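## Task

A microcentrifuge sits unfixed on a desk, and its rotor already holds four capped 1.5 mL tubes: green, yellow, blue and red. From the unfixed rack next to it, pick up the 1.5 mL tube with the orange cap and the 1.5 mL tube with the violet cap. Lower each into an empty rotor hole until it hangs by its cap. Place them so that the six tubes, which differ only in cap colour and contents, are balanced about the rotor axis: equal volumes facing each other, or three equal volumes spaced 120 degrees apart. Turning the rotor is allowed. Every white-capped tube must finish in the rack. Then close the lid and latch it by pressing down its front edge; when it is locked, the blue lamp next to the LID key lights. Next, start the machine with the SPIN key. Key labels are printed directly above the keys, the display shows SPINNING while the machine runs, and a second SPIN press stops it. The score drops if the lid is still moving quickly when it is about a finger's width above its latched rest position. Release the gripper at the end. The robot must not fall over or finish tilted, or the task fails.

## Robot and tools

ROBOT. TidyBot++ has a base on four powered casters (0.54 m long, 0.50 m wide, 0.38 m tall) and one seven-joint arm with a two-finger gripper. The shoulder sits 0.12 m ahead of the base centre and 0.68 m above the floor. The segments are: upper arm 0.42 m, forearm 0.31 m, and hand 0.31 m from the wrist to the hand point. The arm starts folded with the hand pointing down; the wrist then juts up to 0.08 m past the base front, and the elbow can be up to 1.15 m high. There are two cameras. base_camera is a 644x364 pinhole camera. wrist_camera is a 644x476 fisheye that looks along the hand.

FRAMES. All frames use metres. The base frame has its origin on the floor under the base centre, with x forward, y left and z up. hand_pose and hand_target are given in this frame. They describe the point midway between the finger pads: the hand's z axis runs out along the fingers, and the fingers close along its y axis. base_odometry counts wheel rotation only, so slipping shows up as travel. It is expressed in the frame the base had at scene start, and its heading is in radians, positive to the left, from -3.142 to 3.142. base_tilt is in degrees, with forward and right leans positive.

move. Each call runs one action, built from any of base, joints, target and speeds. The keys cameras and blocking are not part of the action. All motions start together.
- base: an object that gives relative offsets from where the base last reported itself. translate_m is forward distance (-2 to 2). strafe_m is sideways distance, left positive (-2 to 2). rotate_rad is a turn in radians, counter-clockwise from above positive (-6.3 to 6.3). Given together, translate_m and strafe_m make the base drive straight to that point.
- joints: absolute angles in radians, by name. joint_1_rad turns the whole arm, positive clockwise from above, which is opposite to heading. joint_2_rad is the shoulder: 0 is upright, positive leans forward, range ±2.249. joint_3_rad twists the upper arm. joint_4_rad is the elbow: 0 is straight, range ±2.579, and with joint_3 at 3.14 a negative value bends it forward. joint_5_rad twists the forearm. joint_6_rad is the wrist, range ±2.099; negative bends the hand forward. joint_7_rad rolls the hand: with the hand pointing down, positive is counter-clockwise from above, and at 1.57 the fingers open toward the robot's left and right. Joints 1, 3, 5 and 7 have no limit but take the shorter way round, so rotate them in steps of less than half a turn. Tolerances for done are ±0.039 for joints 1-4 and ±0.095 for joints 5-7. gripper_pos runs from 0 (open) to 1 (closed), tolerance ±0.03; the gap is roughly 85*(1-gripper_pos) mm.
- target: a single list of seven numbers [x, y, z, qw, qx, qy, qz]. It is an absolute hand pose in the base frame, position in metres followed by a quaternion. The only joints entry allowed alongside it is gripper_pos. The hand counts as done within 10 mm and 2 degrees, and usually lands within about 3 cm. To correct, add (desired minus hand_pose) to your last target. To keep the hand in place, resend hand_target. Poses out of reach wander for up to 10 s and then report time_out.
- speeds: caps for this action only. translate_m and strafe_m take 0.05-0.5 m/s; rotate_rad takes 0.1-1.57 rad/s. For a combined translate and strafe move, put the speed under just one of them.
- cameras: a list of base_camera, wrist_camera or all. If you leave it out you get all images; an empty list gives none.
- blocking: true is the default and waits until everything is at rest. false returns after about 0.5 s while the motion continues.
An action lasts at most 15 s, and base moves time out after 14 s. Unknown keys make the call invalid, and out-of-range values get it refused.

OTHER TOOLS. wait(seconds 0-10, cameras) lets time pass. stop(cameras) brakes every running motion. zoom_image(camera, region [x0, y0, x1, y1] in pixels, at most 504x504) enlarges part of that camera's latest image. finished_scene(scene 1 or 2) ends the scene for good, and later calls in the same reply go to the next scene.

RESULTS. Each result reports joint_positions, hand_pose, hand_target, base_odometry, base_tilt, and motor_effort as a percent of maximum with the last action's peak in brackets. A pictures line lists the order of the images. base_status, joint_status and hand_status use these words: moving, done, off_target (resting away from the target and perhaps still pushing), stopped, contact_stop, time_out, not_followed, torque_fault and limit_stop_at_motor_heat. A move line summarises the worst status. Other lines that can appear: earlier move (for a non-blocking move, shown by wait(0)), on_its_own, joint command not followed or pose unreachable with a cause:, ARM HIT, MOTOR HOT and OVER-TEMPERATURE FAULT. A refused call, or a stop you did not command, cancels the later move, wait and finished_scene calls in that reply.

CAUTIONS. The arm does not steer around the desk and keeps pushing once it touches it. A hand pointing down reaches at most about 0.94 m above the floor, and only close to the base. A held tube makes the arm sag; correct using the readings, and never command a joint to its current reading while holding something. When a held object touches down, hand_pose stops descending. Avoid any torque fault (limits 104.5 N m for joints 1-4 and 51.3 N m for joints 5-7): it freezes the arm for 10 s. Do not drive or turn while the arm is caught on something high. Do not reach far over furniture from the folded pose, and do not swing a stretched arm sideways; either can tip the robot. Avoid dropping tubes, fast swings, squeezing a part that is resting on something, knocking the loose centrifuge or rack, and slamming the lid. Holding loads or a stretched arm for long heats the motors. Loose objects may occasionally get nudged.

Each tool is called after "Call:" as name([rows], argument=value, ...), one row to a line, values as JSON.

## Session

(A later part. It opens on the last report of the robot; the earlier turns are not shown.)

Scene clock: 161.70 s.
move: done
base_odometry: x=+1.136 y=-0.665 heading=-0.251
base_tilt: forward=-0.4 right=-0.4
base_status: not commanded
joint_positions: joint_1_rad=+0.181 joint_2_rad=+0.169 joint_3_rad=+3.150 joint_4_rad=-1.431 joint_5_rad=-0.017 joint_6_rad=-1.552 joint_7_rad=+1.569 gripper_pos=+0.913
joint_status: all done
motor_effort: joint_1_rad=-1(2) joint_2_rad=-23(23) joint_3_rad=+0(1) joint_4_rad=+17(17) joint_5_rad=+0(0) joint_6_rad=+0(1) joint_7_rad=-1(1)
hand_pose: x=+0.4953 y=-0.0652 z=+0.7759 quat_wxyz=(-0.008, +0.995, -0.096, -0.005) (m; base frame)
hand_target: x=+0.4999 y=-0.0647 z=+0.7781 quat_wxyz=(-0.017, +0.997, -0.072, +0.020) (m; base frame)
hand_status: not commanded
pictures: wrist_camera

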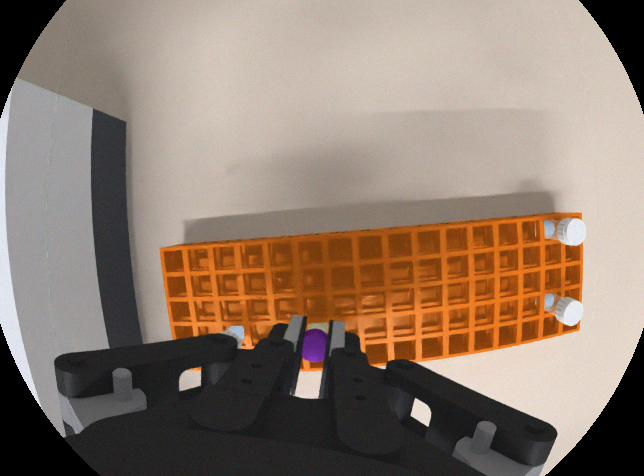

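Call:
move(joints={"joint_4_rad": -1.425, "joint_6_rad": -1.58}, cameras=[])

Call:
move(joints={"joint_2_rad": 0.146, "joint_4_rad": -1.3125, "joint_6_rad": -1.698}, cameras=["wrist_camera"])

Call:
zoom_image(camera="wrist_camera", region=[260, 290, 370, 373])

Scene clock: 162.73 s.
move: done
base_odometry: x=+1.136 y=-0.665 heading=-0.251
base_tilt: forward=-0.3 right=-0.3
base_status: not commanded
joint_positions: joint_1_rad=+0.181 joint_2_rad=+0.169 joint_3_rad=+3.150 joint_4_rad=-1.422 joint_5_rad=-0.017 joint_6_rad=-1.575 joint_7_rad=+1.569 gripper_pos=+0.913
joint_status: all done
motor_effort: joint_1_rad=-1(2) joint_2_rad=-23(24) joint_3_rad=+0(0) joint_4_rad=+16(17) joint_5_rad=+0(0) joint_6_rad=-1(1) joint_7_rad=-1(1)
hand_pose: x=+0.4909 y=-0.0643 z=+0.7788 quat_wxyz=(-0.009, +0.995, -0.095, -0.012) (m; base frame)
hand_target: x=+0.4868 y=-0.0619 z=+0.7872 quat_wxyz=(-0.020, +0.997, -0.071, -0.002) (m; base frame)
hand_status: not commanded
pictures: none
No camera images: "cameras" was empty.

Scene clock: 163.70 s.
move: done
base_odometry: x=+1.136 y=-0.665 heading=-0.251
base_tilt: forward=-0.3 right=-0.3
base_status: not commanded
joint_positions: joint_1_rad=+0.181 joint_2_rad=+0.166 joint_3_rad=+3.150 joint_4_rad=-1.321 joint_5_rad=-0.017 joint_6_rad=-1.653 joint_7_rad=+1.569 gripper_pos=+0.913
joint_status: all done
motor_effort: joint_1_rad=-1(2) joint_2_rad=-23(24) joint_3_rad=+0(1) joint_4_rad=+17(18) joint_5_rad=+0(0) joint_6_rad=+0(1) joint_7_rad=+0(1)
hand_pose: x=+0.4970 y=-0.0655 z=+0.8121 quat_wxyz=(-0.007, +0.995, -0.095, +0.002) (m; base frame)
hand_target: x=+0.4832 y=-0.0612 z=+0.8223 quat_wxyz=(-0.020, +0.997, -0.069, -0.005) (m; base frame)
hand_status: not commanded
pictures: wrist_camera

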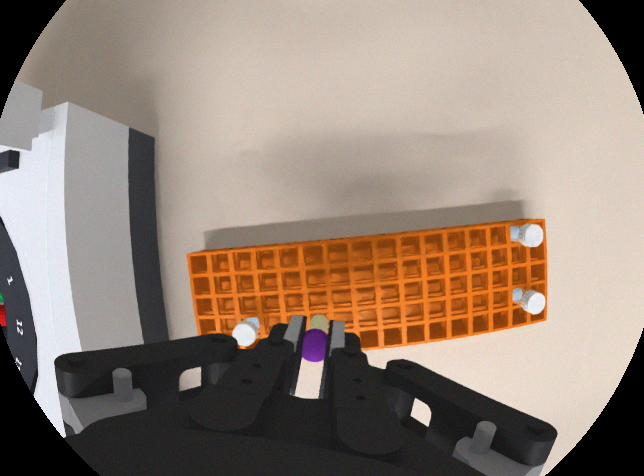

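Scaled by 4.582.

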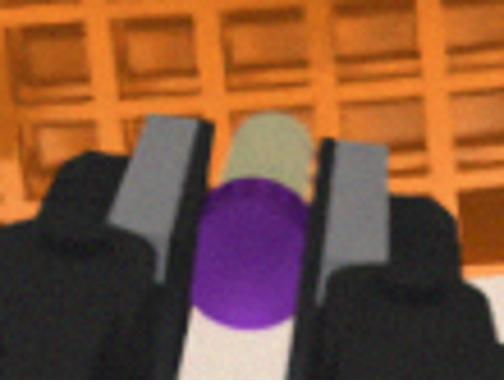

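Call:
move(joints={"joint_2_rad": 0.215, "joint_4_rad": -1.084, "joint_6_rad": -1.895}, cameras=["wrist_camera"])

Call:
zoom_image(camera="wrist_camera", region=[260, 290, 370, 373])

Scene clock: 165.13 s.
move: done
base_odometry: x=+1.136 y=-0.665 heading=-0.251
base_tilt: forward=-0.3 right=-0.4
base_status: not commanded
joint_positions: joint_1_rad=+0.181 joint_2_rad=+0.189 joint_3_rad=+3.150 joint_4_rad=-1.096 joint_5_rad=-0.017 joint_6_rad=-1.846 joint_7_rad=+1.569 gripper_pos=+0.913
joint_status: all done
motor_effort: joint_1_rad=-2(2) joint_2_rad=-23(24) joint_3_rad=+0(1) joint_4_rad=+16(18) joint_5_rad=+0(1) joint_6_rad=+0(1) joint_7_rad=+0(1)
hand_pose: x=+0.4976 y=-0.0656 z=+0.8724 quat_wxyz=(-0.007, +0.996, -0.093, +0.006) (m; base frame)
hand_target: x=+0.4903 y=-0.0630 z=+0.8666 quat_wxyz=(-0.021, +0.997, -0.066, -0.024) (m; base frame)
hand_status: not commanded
pictures: wrist_camera

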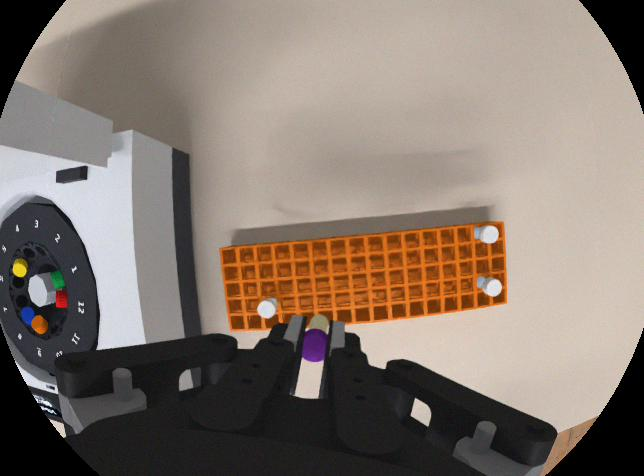

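Scaled by 4.582.

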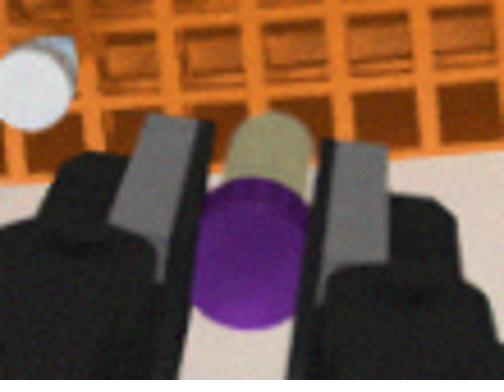

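Call:
move(joints={"joint_2_rad": -0.4365, "joint_4_rad": -1.841, "joint_6_rad": -0.911, "joint_7_rad": 1.51}, cameras=["wrist_camera"])

Scene clock: 168.13 s.
move: done
base_odometry: x=+1.136 y=-0.665 heading=-0.251
base_tilt: forward=-0.3 right=-0.3
base_status: not commanded
joint_positions: joint_1_rad=+0.181 joint_2_rad=-0.413 joint_3_rad=+3.150 joint_4_rad=-1.815 joint_5_rad=-0.017 joint_6_rad=-0.956 joint_7_rad=+1.569 gripper_pos=+0.913
joint_status: all done
motor_effort: joint_1_rad=-2(2) joint_2_rad=-6(25) joint_3_rad=+0(1) joint_4_rad=+20(22) joint_5_rad=+0(0) joint_6_rad=+6(7) joint_7_rad=-1(2)
hand_pose: x=+0.4743 y=-0.0628 z=+0.8999 quat_wxyz=(+0.026, +0.920, -0.090, +0.381) (m; base frame)
hand_target: x=+0.4747 y=-0.0630 z=+0.9045 quat_wxyz=(+0.007, +0.907, -0.126, +0.402) (m; base frame)
hand_status: not commanded
pictures: wrist_camera

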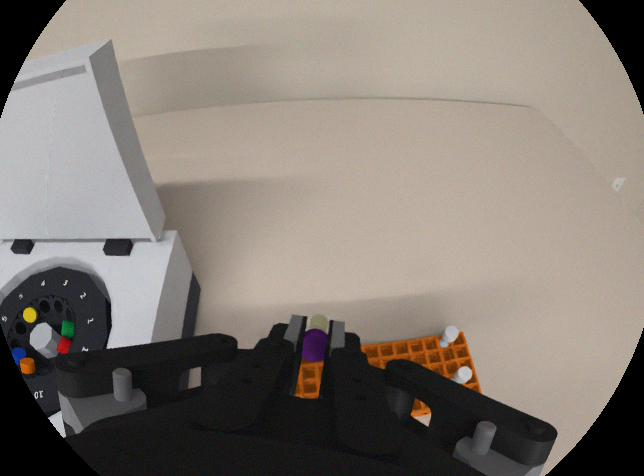

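Call:
move(joints={"joint_1_rad": -0.398}, cameras=["wrist_camera"])

Scene clock: 170.13 s.
move: done
base_odometry: x=+1.136 y=-0.665 heading=-0.251
base_tilt: forward=-0.3 right=-0.4
base_status: not commanded
joint_positions: joint_1_rad=-0.371 joint_2_rad=-0.413 joint_3_rad=+3.150 joint_4_rad=-1.815 joint_5_rad=-0.017 joint_6_rad=-0.953 joint_7_rad=+1.569 gripper_pos=+0.913
joint_status: all done
motor_effort: joint_1_rad=-1(3) joint_2_rad=-6(6) joint_3_rad=+0(1) joint_4_rad=+20(21) joint_5_rad=+0(1) joint_6_rad=+6(7) joint_7_rad=+0(1)
hand_pose: x=+0.4550 y=+0.1331 z=+0.9005 quat_wxyz=(-0.079, +0.909, +0.164, +0.375) (m; base frame)
hand_target: x=+0.4493 y=+0.1463 z=+0.9045 quat_wxyz=(-0.110, +0.904, +0.144, +0.386) (m; base frame)
hand_status: not commanded
pictures: wrist_camera

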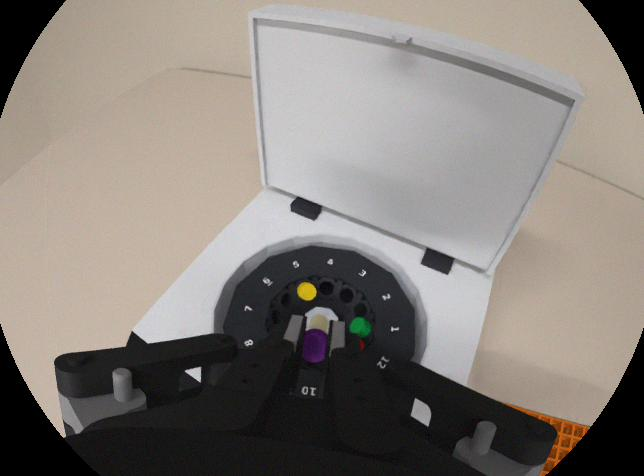

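Call:
move(joints={"joint_1_rad": -0.399, "joint_2_rad": -0.323, "joint_4_rad": -1.899, "joint_6_rad": -0.779}, cameras=["wrist_camera"])

Call:
zoom_image(camera="wrist_camera", region=[210, 240, 430, 406])

Scene clock: 171.57 s.
move: done
base_odometry: x=+1.136 y=-0.665 heading=-0.251
base_tilt: forward=-0.3 right=-0.4
base_status: not commanded
joint_positions: joint_1_rad=-0.371 joint_2_rad=-0.335 joint_3_rad=+3.150 joint_4_rad=-1.875 joint_5_rad=-0.017 joint_6_rad=-0.823 joint_7_rad=+1.569 gripper_pos=+0.913
joint_status: all done
motor_effort: joint_1_rad=-1(2) joint_2_rad=-9(11) joint_3_rad=+0(1) joint_4_rad=+21(22) joint_5_rad=+0(0) joint_6_rad=+5(7) joint_7_rad=+0(1)
hand_pose: x=+0.4861 y=+0.1446 z=+0.8673 quat_wxyz=(-0.078, +0.911, +0.163, +0.372) (m; base frame)
hand_target: x=+0.4867 y=+0.1610 z=+0.8596 quat_wxyz=(-0.105, +0.912, +0.143, +0.369) (m; base frame)
hand_status: not commanded
pictures: wrist_camera

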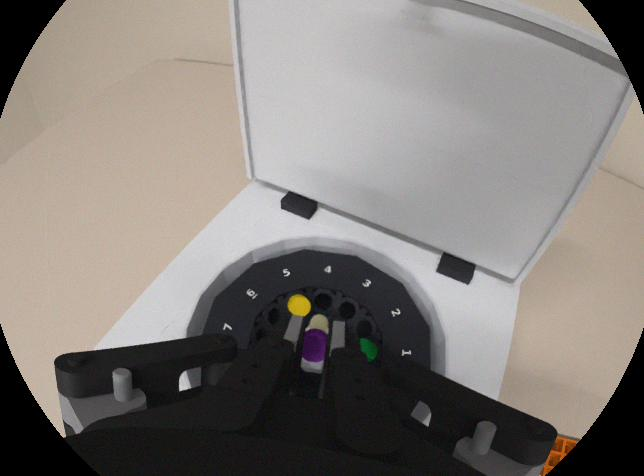

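Scaled by 2.291.

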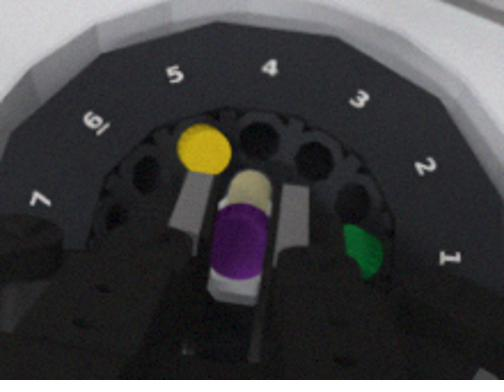

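Call:
move(joints={"joint_1_rad": -0.403, "joint_2_rad": -0.293, "joint_4_rad": -1.926, "joint_6_rad": -0.712}, cameras=["wrist_camera"])

Call:
zoom_image(camera="wrist_camera", region=[240, 260, 400, 380])

Scene clock: 172.60 s.
move: done
base_odometry: x=+1.136 y=-0.665 heading=-0.251
base_tilt: forward=-0.3 right=-0.4
base_status: not commanded
joint_positions: joint_1_rad=-0.376 joint_2_rad=-0.312 joint_3_rad=+3.150 joint_4_rad=-1.902 joint_5_rad=-0.017 joint_6_rad=-0.749 joint_7_rad=+1.569 gripper_pos=+0.913
joint_status: all done
motor_effort: joint_1_rad=-1(2) joint_2_rad=-9(11) joint_3_rad=+0(0) joint_4_rad=+21(22) joint_5_rad=+0(0) joint_6_rad=+6(7) joint_7_rad=-1(1)
hand_pose: x=+0.4993 y=+0.1512 z=+0.8605 quat_wxyz=(-0.081, +0.906, +0.163, +0.383) (m; base frame)
hand_target: x=+0.4988 y=+0.1672 z=+0.8477 quat_wxyz=(-0.106, +0.910, +0.143, +0.373) (m; base frame)
hand_status: not commanded
pictures: wrist_camera

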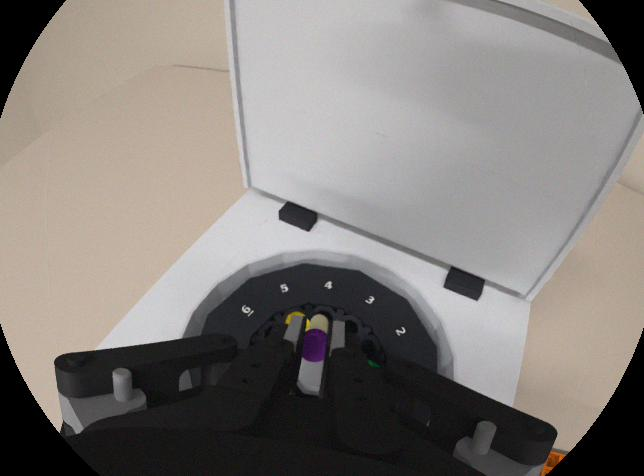

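Scaled by 3.150.

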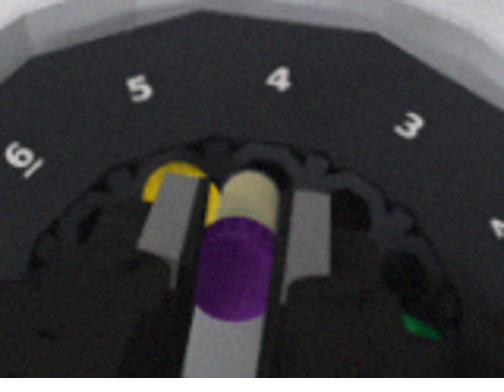

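Call:
move(joints={"joint_1_rad": -0.405, "joint_2_rad": -0.275, "joint_4_rad": -1.944, "joint_6_rad": -0.665}, cameras=["wrist_camera"])

Call:
zoom_image(camera="wrist_camera", region=[260, 280, 380, 370])

Scene clock: 173.40 s.
move: done
base_odometry: x=+1.136 y=-0.665 heading=-0.251
base_tilt: forward=-0.3 right=-0.3
base_status: not commanded
joint_positions: joint_1_rad=-0.377 joint_2_rad=-0.297 joint_3_rad=+3.150 joint_4_rad=-1.920 joint_5_rad=-0.017 joint_6_rad=-0.699 joint_7_rad=+1.569 gripper_pos=+0.913
joint_status: all done
motor_effort: joint_1_rad=-1(2) joint_2_rad=-10(11) joint_3_rad=+0(1) joint_4_rad=+21(22) joint_5_rad=+0(0) joint_6_rad=+6(7) joint_7_rad=+0(1)
hand_pose: x=+0.5077 y=+0.1551 z=+0.8557 quat_wxyz=(-0.082, +0.902, +0.163, +0.390) (m; base frame)
hand_target: x=+0.5068 y=+0.1709 z=+0.8410 quat_wxyz=(-0.107, +0.908, +0.143, +0.378) (m; base frame)
hand_status: not commanded
pictures: wrist_camera

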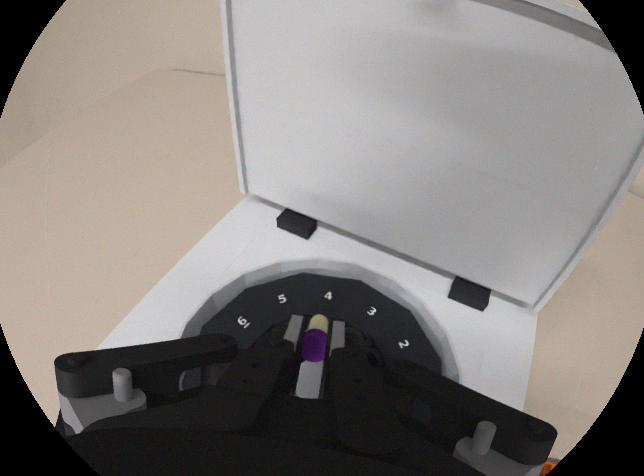

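Scaled by 4.200.

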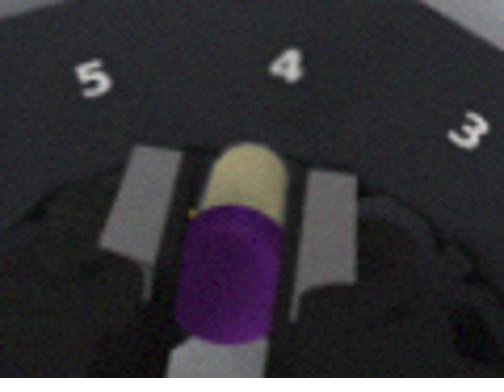

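Call:
move(joints={"joint_1_rad": -0.405, "joint_2_rad": -0.263, "joint_4_rad": -1.957, "joint_6_rad": -0.659}, cameras=["wrist_camera"])

Call:
zoom_image(camera="wrist_camera", region=[260, 280, 380, 370])

Scene clock: 175.30 s.
move: done
base_odometry: x=+1.136 y=-0.665 heading=-0.251
base_tilt: forward=-0.4 right=-0.3
base_status: not commanded
joint_positions: joint_1_rad=-0.377 joint_2_rad=-0.287 joint_3_rad=+3.150 joint_4_rad=-1.933 joint_5_rad=-0.017 joint_6_rad=-0.696 joint_7_rad=+1.569 gripper_pos=+0.913
joint_status: all done
motor_effort: joint_1_rad=-1(3) joint_2_rad=-11(11) joint_3_rad=+0(0) joint_4_rad=+21(22) joint_5_rad=+0(0) joint_6_rad=+7(7) joint_7_rad=+0(1)
hand_pose: x=+0.5072 y=+0.1549 z=+0.8450 quat_wxyz=(-0.080, +0.906, +0.164, +0.381) (m; base frame)
hand_target: x=+0.5066 y=+0.1709 z=+0.8303 quat_wxyz=(-0.105, +0.912, +0.143, +0.370) (m; base frame)
hand_status: not commanded
pictures: wrist_camera

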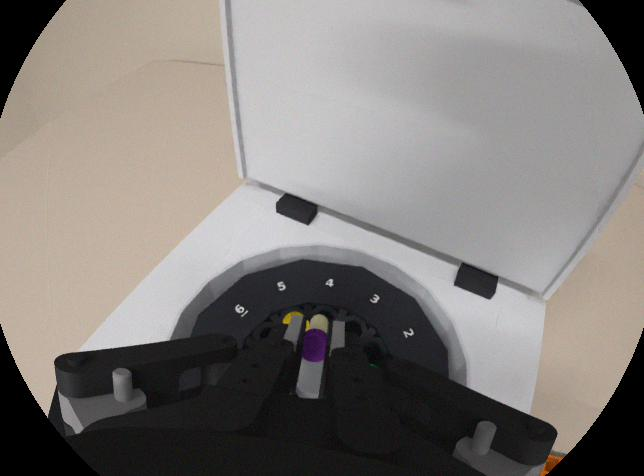

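Scaled by 4.200.

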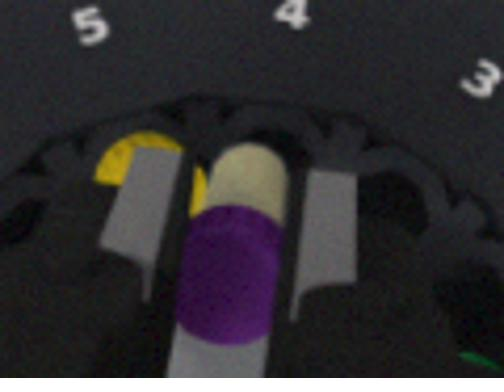

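Call:
move(joints={"joint_1_rad": -0.405, "joint_2_rad": -0.246, "joint_4_rad": -1.961, "joint_6_rad": -0.641}, cameras=["wrist_camera"])

Call:
zoom_image(camera="wrist_camera", region=[260, 280, 380, 370])

Scene clock: 176.60 s.
move: done
base_odometry: x=+1.136 y=-0.665 heading=-0.251
base_tilt: forward=-0.4 right=-0.3
base_status: not commanded
joint_positions: joint_1_rad=-0.378 joint_2_rad=-0.270 joint_3_rad=+3.150 joint_4_rad=-1.936 joint_5_rad=-0.017 joint_6_rad=-0.680 joint_7_rad=+1.569 gripper_pos=+0.913
joint_status: all done
motor_effort: joint_1_rad=-1(2) joint_2_rad=-11(12) joint_3_rad=+0(1) joint_4_rad=+21(21) joint_5_rad=+0(1) joint_6_rad=+6(7) joint_7_rad=+0(1)
hand_pose: x=+0.5120 y=+0.1570 z=+0.8399 quat_wxyz=(-0.080, +0.907, +0.164, +0.379) (m; base frame)
hand_target: x=+0.5117 y=+0.1728 z=+0.8248 quat_wxyz=(-0.104, +0.913, +0.143, +0.369) (m; base frame)
hand_status: not commanded
pictures: wrist_camera

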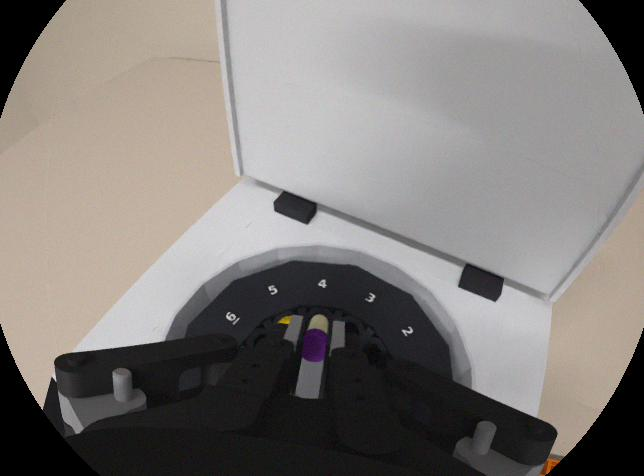

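Scaled by 4.200.

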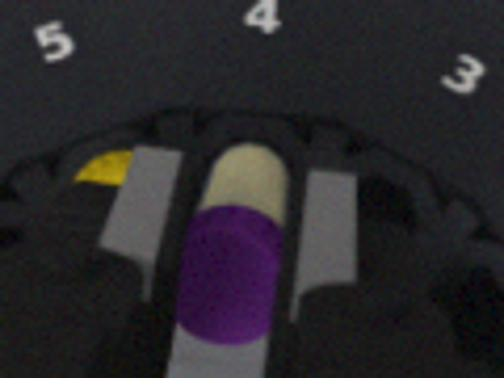

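Call:
move(joints={"joint_1_rad": -0.405, "joint_2_rad": -0.232, "joint_4_rad": -1.964, "joint_6_rad": -0.627}, cameras=["wrist_camera"])

Call:
zoom_image(camera="wrist_camera", region=[260, 280, 380, 370])

Scene clock: 177.40 s.
move: done
base_odometry: x=+1.136 y=-0.665 heading=-0.251
base_tilt: forward=-0.3 right=-0.3
base_status: not commanded
joint_positions: joint_1_rad=-0.378 joint_2_rad=-0.256 joint_3_rad=+3.150 joint_4_rad=-1.939 joint_5_rad=-0.017 joint_6_rad=-0.668 joint_7_rad=+1.569 gripper_pos=+0.913
joint_status: all done
motor_effort: joint_1_rad=-1(2) joint_2_rad=-11(12) joint_3_rad=+0(0) joint_4_rad=+21(21) joint_5_rad=+0(0) joint_6_rad=+6(7) joint_7_rad=-1(1)
hand_pose: x=+0.5159 y=+0.1585 z=+0.8350 quat_wxyz=(-0.079, +0.908, +0.164, +0.377) (m; base frame)
hand_target: x=+0.5156 y=+0.1743 z=+0.8203 quat_wxyz=(-0.104, +0.913, +0.143, +0.367) (m; base frame)
hand_status: not commanded
pictures: wrist_camera

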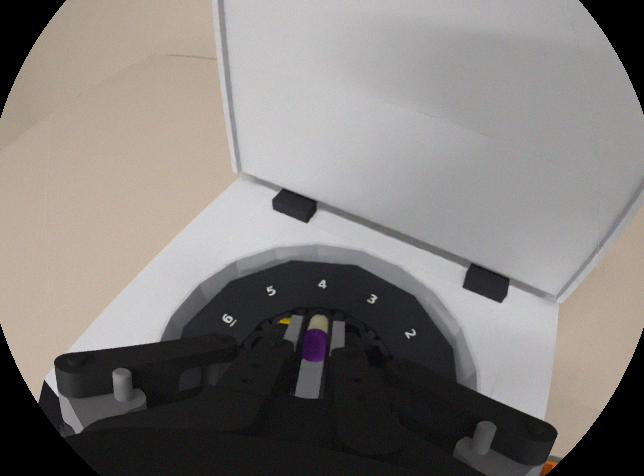

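Scaled by 4.200.

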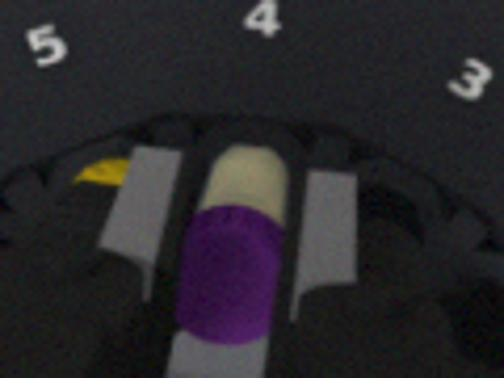

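Call:
move(joints={"joint_1_rad": -0.405, "joint_2_rad": -0.218, "joint_4_rad": -1.968, "joint_6_rad": -0.611}, cameras=["wrist_camera"])

Call:
zoom_image(camera="wrist_camera", region=[260, 280, 380, 370])

Scene clock: 178.20 s.
move: done
base_odometry: x=+1.136 y=-0.665 heading=-0.251
base_tilt: forward=-0.4 right=-0.4
base_status: not commanded
joint_positions: joint_1_rad=-0.378 joint_2_rad=-0.243 joint_3_rad=+3.150 joint_4_rad=-1.942 joint_5_rad=-0.017 joint_6_rad=-0.651 joint_7_rad=+1.569 gripper_pos=+0.913
joint_status: all done
motor_effort: joint_1_rad=-1(2) joint_2_rad=-12(13) joint_3_rad=+0(0) joint_4_rad=+20(21) joint_5_rad=+0(0) joint_6_rad=+6(7) joint_7_rad=-1(1)
hand_pose: x=+0.5203 y=+0.1601 z=+0.8310 quat_wxyz=(-0.079, +0.908, +0.164, +0.377) (m; base frame)
hand_target: x=+0.5197 y=+0.1759 z=+0.8156 quat_wxyz=(-0.103, +0.914, +0.143, +0.366) (m; base frame)
hand_status: not commanded
pictures: wrist_camera

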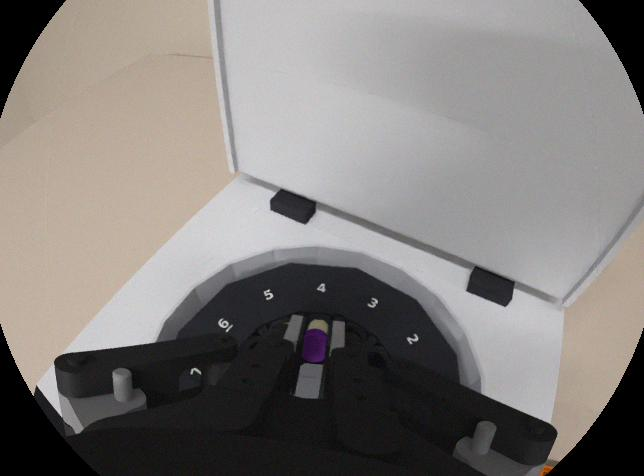

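Scaled by 4.200.

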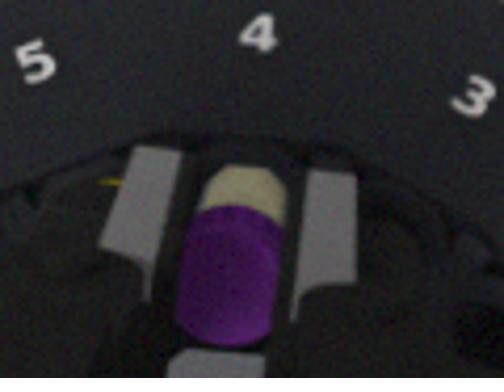

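Call:
move(joints={"joint_1_rad": -0.405, "joint_2_rad": -0.2075, "joint_4_rad": -1.9725, "joint_6_rad": -0.597}, cameras=["wrist_camera"])

Call:
zoom_image(camera="wrist_camera", region=[260, 280, 380, 370])

Scene clock: 179.13 s.
move: done
base_odometry: x=+1.136 y=-0.665 heading=-0.251
base_tilt: forward=-0.4 right=-0.4
base_status: not commanded
joint_positions: joint_1_rad=-0.378 joint_2_rad=-0.241 joint_3_rad=+3.152 joint_4_rad=-1.945 joint_5_rad=-0.017 joint_6_rad=-0.645 joint_7_rad=+1.569 gripper_pos=+0.913
joint_status: all done
motor_effort: joint_1_rad=-2(4) joint_2_rad=-8(12) joint_3_rad=-1(2) joint_4_rad=+19(21) joint_5_rad=-1(2) joint_6_rad=+8(8) joint_7_rad=+0(1)
hand_pose: x=+0.5216 y=+0.1598 z=+0.8307 quat_wxyz=(-0.079, +0.908, +0.163, +0.378) (m; base frame)
hand_target: x=+0.5227 y=+0.1770 z=+0.8117 quat_wxyz=(-0.103, +0.914, +0.142, +0.366) (m; base frame)
hand_status: not commanded
pictures: wrist_camera

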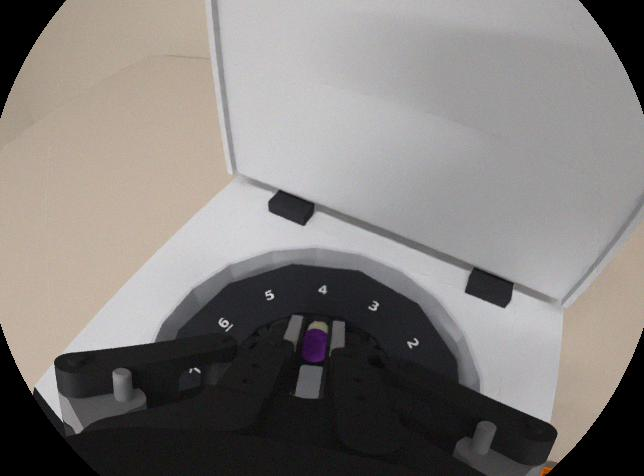

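Scaled by 4.200.

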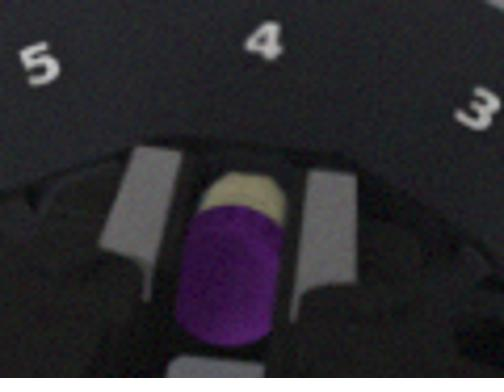

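Call:
move(joints={"gripper_pos": 0.82}, cameras=["wrist_camera"])

Call:
zoom_image(camera="wrist_camera", region=[260, 280, 380, 370])

Scene clock: 179.87 s.
move: done
base_odometry: x=+1.136 y=-0.665 heading=-0.251
base_tilt: forward=-0.4 right=-0.4
base_status: not commanded
joint_positions: joint_1_rad=-0.378 joint_2_rad=-0.241 joint_3_rad=+3.157 joint_4_rad=-1.945 joint_5_rad=-0.017 joint_6_rad=-0.643 joint_7_rad=+1.569 gripper_pos=+0.820
joint_status: all done
motor_effort: joint_1_rad=-4(5) joint_2_rad=-8(9) joint_3_rad=-2(3) joint_4_rad=+20(20) joint_5_rad=-2(3) joint_6_rad=+7(8) joint_7_rad=-1(1)
hand_pose: x=+0.5228 y=+0.1576 z=+0.8307 quat_wxyz=(-0.079, +0.908, +0.161, +0.379) (m; base frame)
hand_target: x=+0.5227 y=+0.1770 z=+0.8117 quat_wxyz=(-0.103, +0.914, +0.142, +0.366) (m; base frame)
hand_status: not commanded
pictures: wrist_camera

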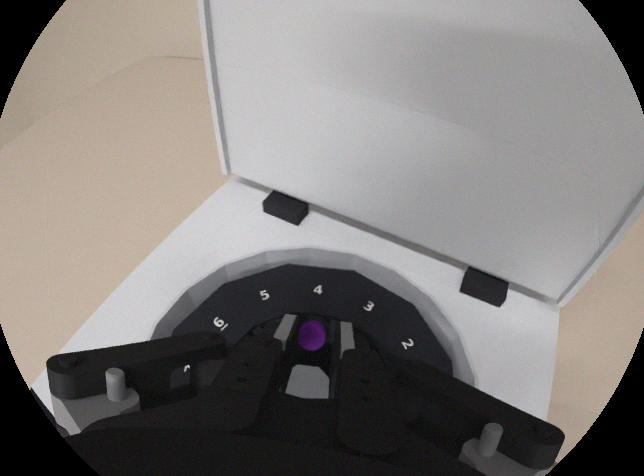

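Scaled by 4.200.

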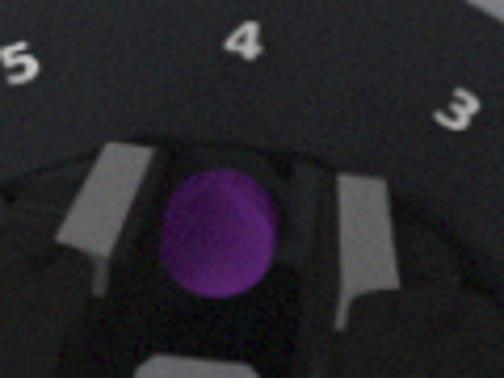

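Call:
move(joints={"joint_2_rad": -0.255, "joint_4_rad": -1.94, "joint_6_rad": -0.67}, cameras=[])

Call:
move(joints={"joint_2_rad": -0.309, "joint_4_rad": -1.908, "joint_6_rad": -0.762}, cameras=["wrist_camera"])

Call:
zoom_image(camera="wrist_camera", region=[240, 260, 400, 380])

Scene clock: 180.90 s.
move: done
base_odometry: x=+1.136 y=-0.665 heading=-0.251
base_tilt: forward=-0.4 right=-0.4
base_status: not commanded
joint_positions: joint_1_rad=-0.383 joint_2_rad=-0.243 joint_3_rad=+3.157 joint_4_rad=-1.940 joint_5_rad=-0.017 joint_6_rad=-0.654 joint_7_rad=+1.569 gripper_pos=+0.820
joint_status: all done
motor_effort: joint_1_rad=-1(3) joint_2_rad=-12(13) joint_3_rad=+0(2) joint_4_rad=+20(21) joint_5_rad=+0(2) joint_6_rad=+6(8) joint_7_rad=-1(1)
hand_pose: x=+0.5205 y=+0.1592 z=+0.8314 quat_wxyz=(-0.080, +0.908, +0.163, +0.376) (m; base frame)
hand_target: x=+0.5095 y=+0.1722 z=+0.8335 quat_wxyz=(-0.105, +0.912, +0.143, +0.369) (m; base frame)
hand_status: not commanded
pictures: none
No camera images: "cameras" was empty.

Scene clock: 181.73 s.
move: done
base_odometry: x=+1.136 y=-0.665 heading=-0.251
base_tilt: forward=-0.3 right=-0.4
base_status: not commanded
joint_positions: joint_1_rad=-0.383 joint_2_rad=-0.291 joint_3_rad=+3.157 joint_4_rad=-1.916 joint_5_rad=-0.017 joint_6_rad=-0.722 joint_7_rad=+1.569 gripper_pos=+0.820
joint_status: all done
motor_effort: joint_1_rad=-1(2) joint_2_rad=-10(14) joint_3_rad=+0(0) joint_4_rad=+21(22) joint_5_rad=+0(0) joint_6_rad=+6(7) joint_7_rad=+0(1)
hand_pose: x=+0.5051 y=+0.1534 z=+0.8497 quat_wxyz=(-0.081, +0.908, +0.164, +0.378) (m; base frame)
hand_target: x=+0.4896 y=+0.1647 z=+0.8529 quat_wxyz=(-0.105, +0.913, +0.145, +0.366) (m; base frame)
hand_status: not commanded
pictures: wrist_camera

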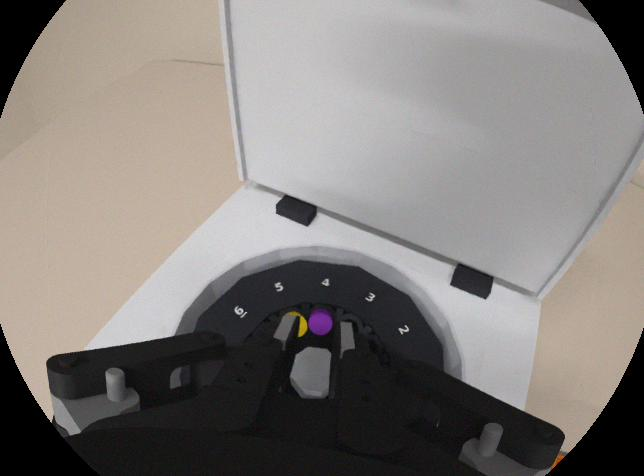

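Scaled by 3.150.

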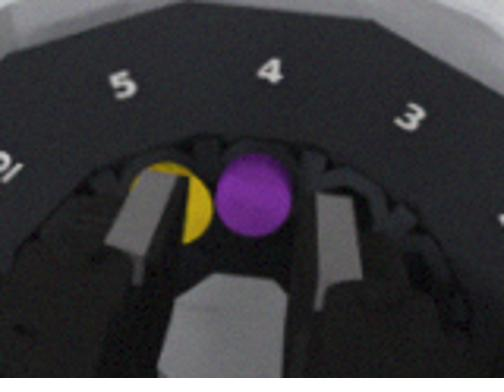

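Call:
move(joints={"joint_4_rad": -0.72, "joint_6_rad": -1.64, "joint_7_rad": -0.26}, cameras=["wrist_camera", "base_camera"])

Scene clock: 189.00 s.
move: done
base_odometry: x=+1.136 y=-0.665 heading=-0.251
base_tilt: forward=-0.4 right=-0.4
base_status: not commanded
joint_positions: joint_1_rad=-0.383 joint_2_rad=-0.291 joint_3_rad=+3.157 joint_4_rad=-0.732 joint_5_rad=-0.017 joint_6_rad=-1.589 joint_7_rad=-0.194 gripper_pos=+0.820
joint_status: all done
motor_effort: joint_1_rad=-1(2) joint_2_rad=-2(11) joint_3_rad=+0(0) joint_4_rad=+12(23) joint_5_rad=+0(1) joint_6_rad=+8(9) joint_7_rad=-1(2)
hand_pose: x=+0.3904 y=+0.1092 z=+1.2312 quat_wxyz=(-0.466, +0.653, -0.544, +0.247) (m; base frame)
hand_target: x=+0.3669 y=+0.1164 z=+1.2272 quat_wxyz=(-0.473, +0.651, -0.554, +0.213) (m; base frame)
hand_status: not commanded
pictures: base_camera, wrist_camera

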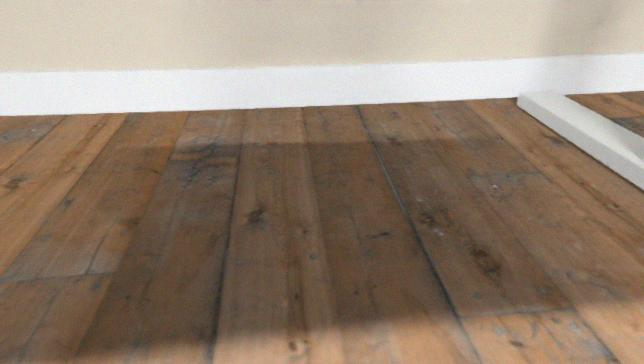

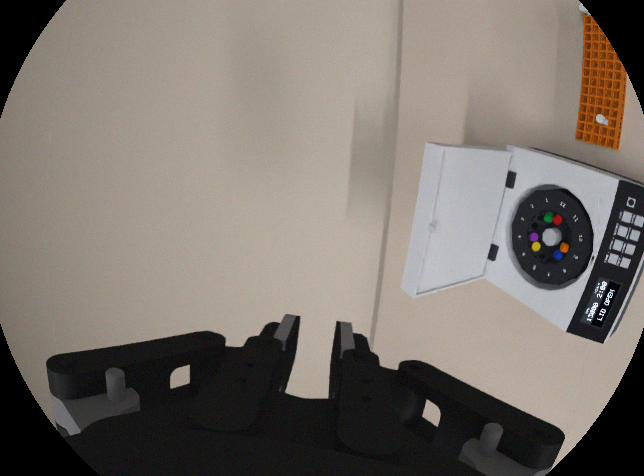

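Call:
zoom_image(camera="wrist_camera", region=[392, 130, 644, 350])

Scaled by 2.000.

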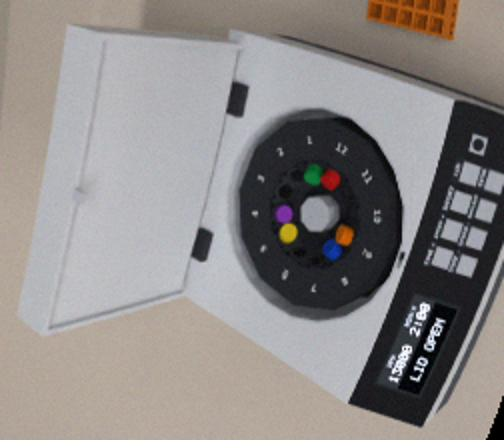

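Call:
move(joints={"joint_1_rad": -0.237, "joint_2_rad": 0.15, "joint_4_rad": -0.72, "joint_6_rad": -1.75, "gripper_pos": 0.45}, cameras=["wrist_camera"])

Scene clock: 192.93 s.
move: done
base_odometry: x=+1.136 y=-0.665 heading=-0.251
base_tilt: forward=-0.3 right=-0.4
base_status: not commanded
joint_positions: joint_1_rad=-0.264 joint_2_rad=+0.150 joint_3_rad=+3.157 joint_4_rad=-0.724 joint_5_rad=-0.017 joint_6_rad=-1.699 joint_7_rad=-0.197 gripper_pos=+0.450
joint_status: all done
motor_effort: joint_1_rad=-1(3) joint_2_rad=-21(26) joint_3_rad=+0(1) joint_4_rad=+16(18) joint_5_rad=+0(1) joint_6_rad=+4(9) joint_7_rad=+0(1)
hand_pose: x=+0.5744 y=+0.1232 z=+1.0371 quat_wxyz=(-0.241, +0.699, -0.658, +0.144) (m; base frame)
hand_target: x=+0.5623 y=+0.1168 z=+1.0308 quat_wxyz=(-0.230, +0.678, -0.688, +0.118) (m; base frame)
hand_status: not commanded
pictures: wrist_camera

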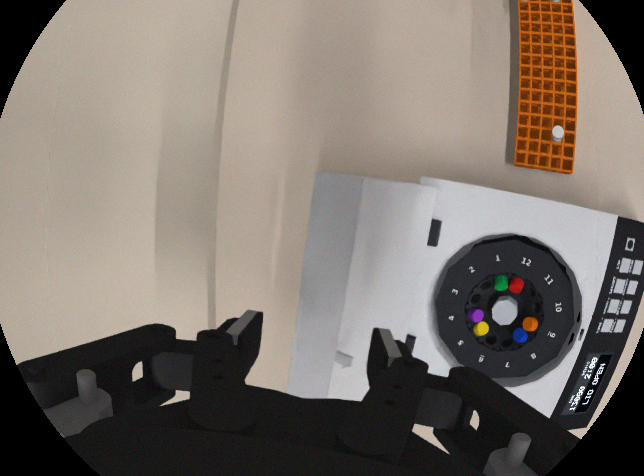

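Call:
move(joints={"joint_1_rad": -0.226, "joint_2_rad": 0.088, "joint_4_rad": -0.883, "joint_6_rad": -1.561}, cameras=["wrist_camera"])

Scene clock: 196.20 s.
move: done
base_odometry: x=+1.136 y=-0.665 heading=-0.251
base_tilt: forward=-0.4 right=-0.4
base_status: not commanded
joint_positions: joint_1_rad=-0.254 joint_2_rad=+0.116 joint_3_rad=+3.157 joint_4_rad=-0.859 joint_5_rad=-0.017 joint_6_rad=-1.603 joint_7_rad=-0.197 gripper_pos=+0.450
joint_status: all done
motor_effort: joint_1_rad=-1(2) joint_2_rad=-21(22) joint_3_rad=+0(1) joint_4_rad=+16(18) joint_5_rad=+0(0) joint_6_rad=+4(5) joint_7_rad=-1(1)
hand_pose: x=+0.5792 y=+0.1192 z=+1.0128 quat_wxyz=(-0.238, +0.695, -0.663, +0.143) (m; base frame)
hand_target: x=+0.5797 y=+0.1153 z=+1.0234 quat_wxyz=(-0.266, +0.664, -0.685, +0.140) (m; base frame)
hand_status: not commanded
pictures: wrist_camera

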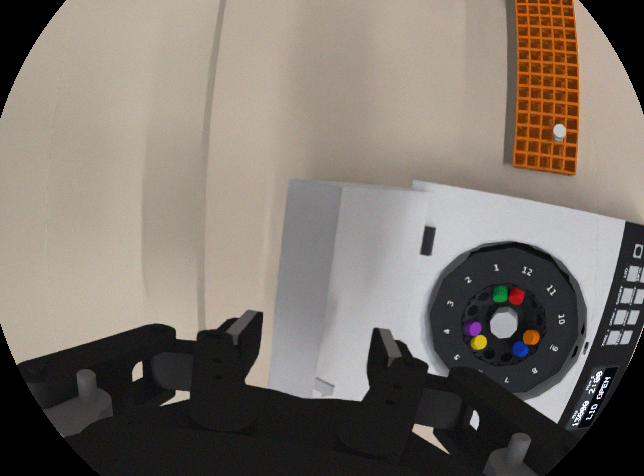

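Call:
move(joints={"joint_1_rad": -0.217, "joint_2_rad": 0.087, "joint_4_rad": -0.98, "joint_6_rad": -1.46}, cameras=["wrist_camera"])

Scene clock: 199.27 s.
move: done
base_odometry: x=+1.136 y=-0.665 heading=-0.251
base_tilt: forward=-0.3 right=-0.4
base_status: not commanded
joint_positions: joint_1_rad=-0.244 joint_2_rad=+0.108 joint_3_rad=+3.157 joint_4_rad=-0.958 joint_5_rad=-0.017 joint_6_rad=-1.506 joint_7_rad=-0.197 gripper_pos=+0.450
joint_status: all done
motor_effort: joint_1_rad=-1(2) joint_2_rad=-22(24) joint_3_rad=+0(0) joint_4_rad=+18(19) joint_5_rad=+0(1) joint_6_rad=+4(5) joint_7_rad=-1(1)
hand_pose: x=+0.5934 y=+0.1179 z=+0.9900 quat_wxyz=(-0.240, +0.691, -0.666, +0.146) (m; base frame)
hand_target: x=+0.5970 y=+0.1145 z=+0.9986 quat_wxyz=(-0.268, +0.659, -0.689, +0.142) (m; base frame)
hand_status: not commanded
pictures: wrist_camera

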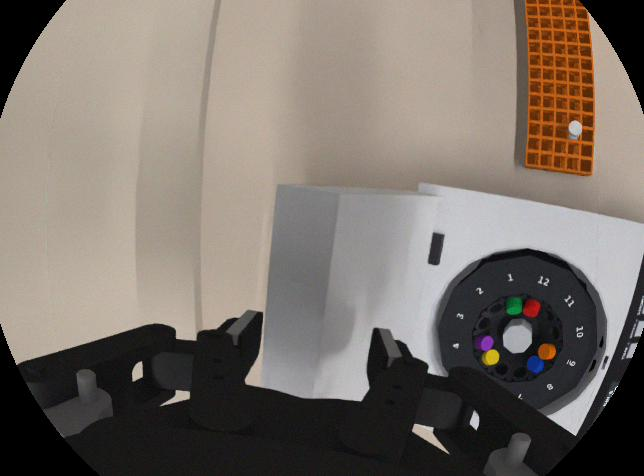

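Call:
zoom_image(camera="wrist_camera", region=[200, 290, 420, 420])

Scaled by 2.291.

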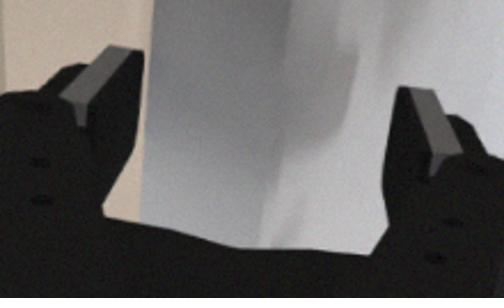

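Call:
move(joints={"joint_1_rad": -0.274, "joint_2_rad": 0.026, "joint_4_rad": -1.061, "joint_6_rad": -1.4195}, cameras=["wrist_camera"])

Scene clock: 202.27 s.
move: done
base_odometry: x=+1.136 y=-0.665 heading=-0.251
base_tilt: forward=-0.4 right=-0.3
base_status: not commanded
joint_positions: joint_1_rad=-0.252 joint_2_rad=+0.050 joint_3_rad=+3.157 joint_4_rad=-1.035 joint_5_rad=-0.017 joint_6_rad=-1.454 joint_7_rad=-0.197 gripper_pos=+0.450
joint_status: all done
motor_effort: joint_1_rad=-1(3) joint_2_rad=-20(22) joint_3_rad=+0(1) joint_4_rad=+18(18) joint_5_rad=+0(1) joint_6_rad=+5(5) joint_7_rad=+0(1)
hand_pose: x=+0.5800 y=+0.1181 z=+0.9923 quat_wxyz=(-0.254, +0.690, -0.660, +0.153) (m; base frame)
hand_target: x=+0.5729 y=+0.1367 z=+0.9983 quat_wxyz=(-0.280, +0.675, -0.668, +0.139) (m; base frame)
hand_status: not commanded
pictures: wrist_camera

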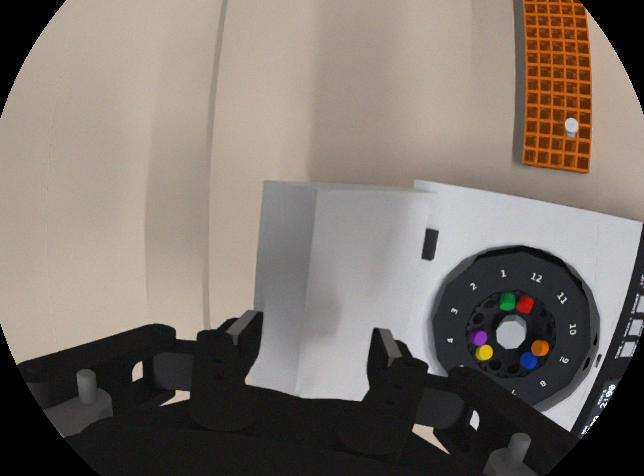

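Call:
move(cameras=["wrist_camera"])

Scene clock: 203.13 s.
base_odometry: x=+1.136 y=-0.665 heading=-0.251
base_tilt: forward=-0.3 right=-0.4
base_status: not commanded
joint_positions: joint_1_rad=-0.252 joint_2_rad=+0.050 joint_3_rad=+3.157 joint_4_rad=-1.035 joint_5_rad=-0.017 joint_6_rad=-1.454 joint_7_rad=-0.197 gripper_pos=+0.450
joint_status: all done
motor_effort: joint_1_rad=-1(3) joint_2_rad=-20(22) joint_3_rad=+0(1) joint_4_rad=+18(18) joint_5_rad=+0(1) joint_6_rad=+5(5) joint_7_rad=+0(1)
hand_pose: x=+0.5800 y=+0.1181 z=+0.9923 quat_wxyz=(-0.254, +0.690, -0.660, +0.153) (m; base frame)
hand_target: x=+0.5729 y=+0.1367 z=+0.9983 quat_wxyz=(-0.280, +0.675, -0.668, +0.139) (m; base frame)
hand_status: not commanded
pictures: wrist_camera

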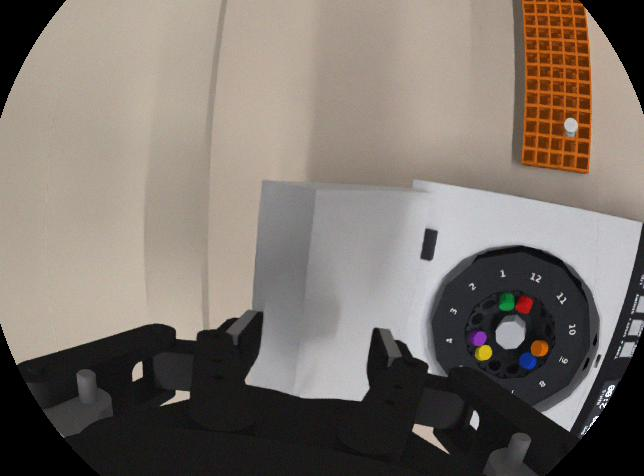

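Call:
move(joints={"joint_1_rad": -0.279, "joint_2_rad": -0.003, "joint_4_rad": -1.100, "joint_6_rad": -1.398}, cameras=["wrist_camera"])

Scene clock: 204.03 s.
move: done
base_odometry: x=+1.136 y=-0.665 heading=-0.251
base_tilt: forward=-0.3 right=-0.3
base_status: not commanded
joint_positions: joint_1_rad=-0.253 joint_2_rad=+0.020 joint_3_rad=+3.157 joint_4_rad=-1.076 joint_5_rad=-0.017 joint_6_rad=-1.433 joint_7_rad=-0.197 gripper_pos=+0.450
joint_status: all done
motor_effort: joint_1_rad=-1(2) joint_2_rad=-19(21) joint_3_rad=+0(0) joint_4_rad=+18(18) joint_5_rad=+0(1) joint_6_rad=+5(5) joint_7_rad=+0(1)
hand_pose: x=+0.5714 y=+0.1163 z=+0.9916 quat_wxyz=(-0.258, +0.689, -0.659, +0.155) (m; base frame)
hand_target: x=+0.5647 y=+0.1368 z=+0.9978 quat_wxyz=(-0.285, +0.675, -0.665, +0.141) (m; base frame)
hand_status: not commanded
pictures: wrist_camera

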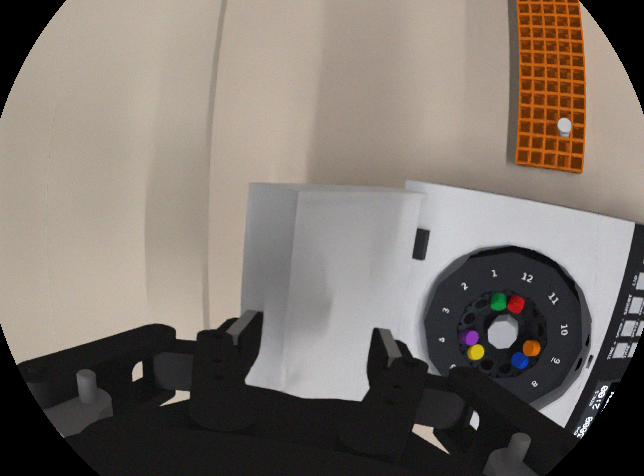

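Call:
move(joints={"joint_2_rad": 0.074, "joint_4_rad": -0.966, "joint_6_rad": -1.536}, cameras=[])

Call:
move(joints={"joint_1_rad": -0.222, "joint_2_rad": 0.123, "joint_4_rad": -0.918, "joint_6_rad": -1.536}, cameras=["wrist_camera"])

Scene clock: 208.20 s.
move: done
base_odometry: x=+1.136 y=-0.665 heading=-0.251
base_tilt: forward=-0.3 right=-0.4
base_status: not commanded
joint_positions: joint_1_rad=-0.253 joint_2_rad=+0.049 joint_3_rad=+3.157 joint_4_rad=-0.975 joint_5_rad=-0.017 joint_6_rad=-1.491 joint_7_rad=-0.197 gripper_pos=+0.450
joint_status: all done
motor_effort: joint_1_rad=-1(2) joint_2_rad=-19(20) joint_3_rad=+0(0) joint_4_rad=+18(19) joint_5_rad=+0(0) joint_6_rad=+5(5) joint_7_rad=+0(1)
hand_pose: x=+0.5758 y=+0.1176 z=+1.0133 quat_wxyz=(-0.264, +0.688, -0.657, +0.159) (m; base frame)
hand_target: x=+0.5675 y=+0.1380 z=+0.9979 quat_wxyz=(-0.251, +0.685, -0.672, +0.122) (m; base frame)
hand_status: not commanded
pictures: none
No camera images: "cameras" was empty.

Scene clock: 209.07 s.
move: done
base_odometry: x=+1.136 y=-0.665 heading=-0.251
base_tilt: forward=-0.3 right=-0.4
base_status: not commanded
joint_positions: joint_1_rad=-0.236 joint_2_rad=+0.104 joint_3_rad=+3.157 joint_4_rad=-0.926 joint_5_rad=-0.017 joint_6_rad=-1.491 joint_7_rad=-0.197 gripper_pos=+0.450
joint_status: all done
motor_effort: joint_1_rad=-1(3) joint_2_rad=-22(23) joint_3_rad=+0(1) joint_4_rad=+18(18) joint_5_rad=+0(1) joint_6_rad=+5(6) joint_7_rad=+0(1)
hand_pose: x=+0.5996 y=+0.1150 z=+1.0091 quat_wxyz=(-0.260, +0.683, -0.664, +0.160) (m; base frame)
hand_target: x=+0.5945 y=+0.1167 z=+0.9955 quat_wxyz=(-0.247, +0.666, -0.692, +0.129) (m; base frame)
hand_status: not commanded
pictures: wrist_camera

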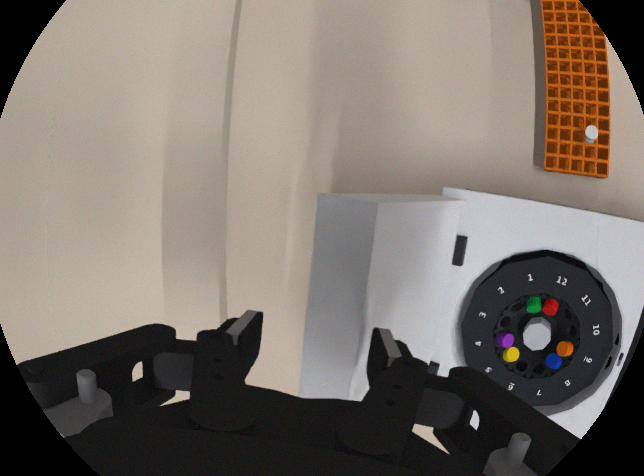

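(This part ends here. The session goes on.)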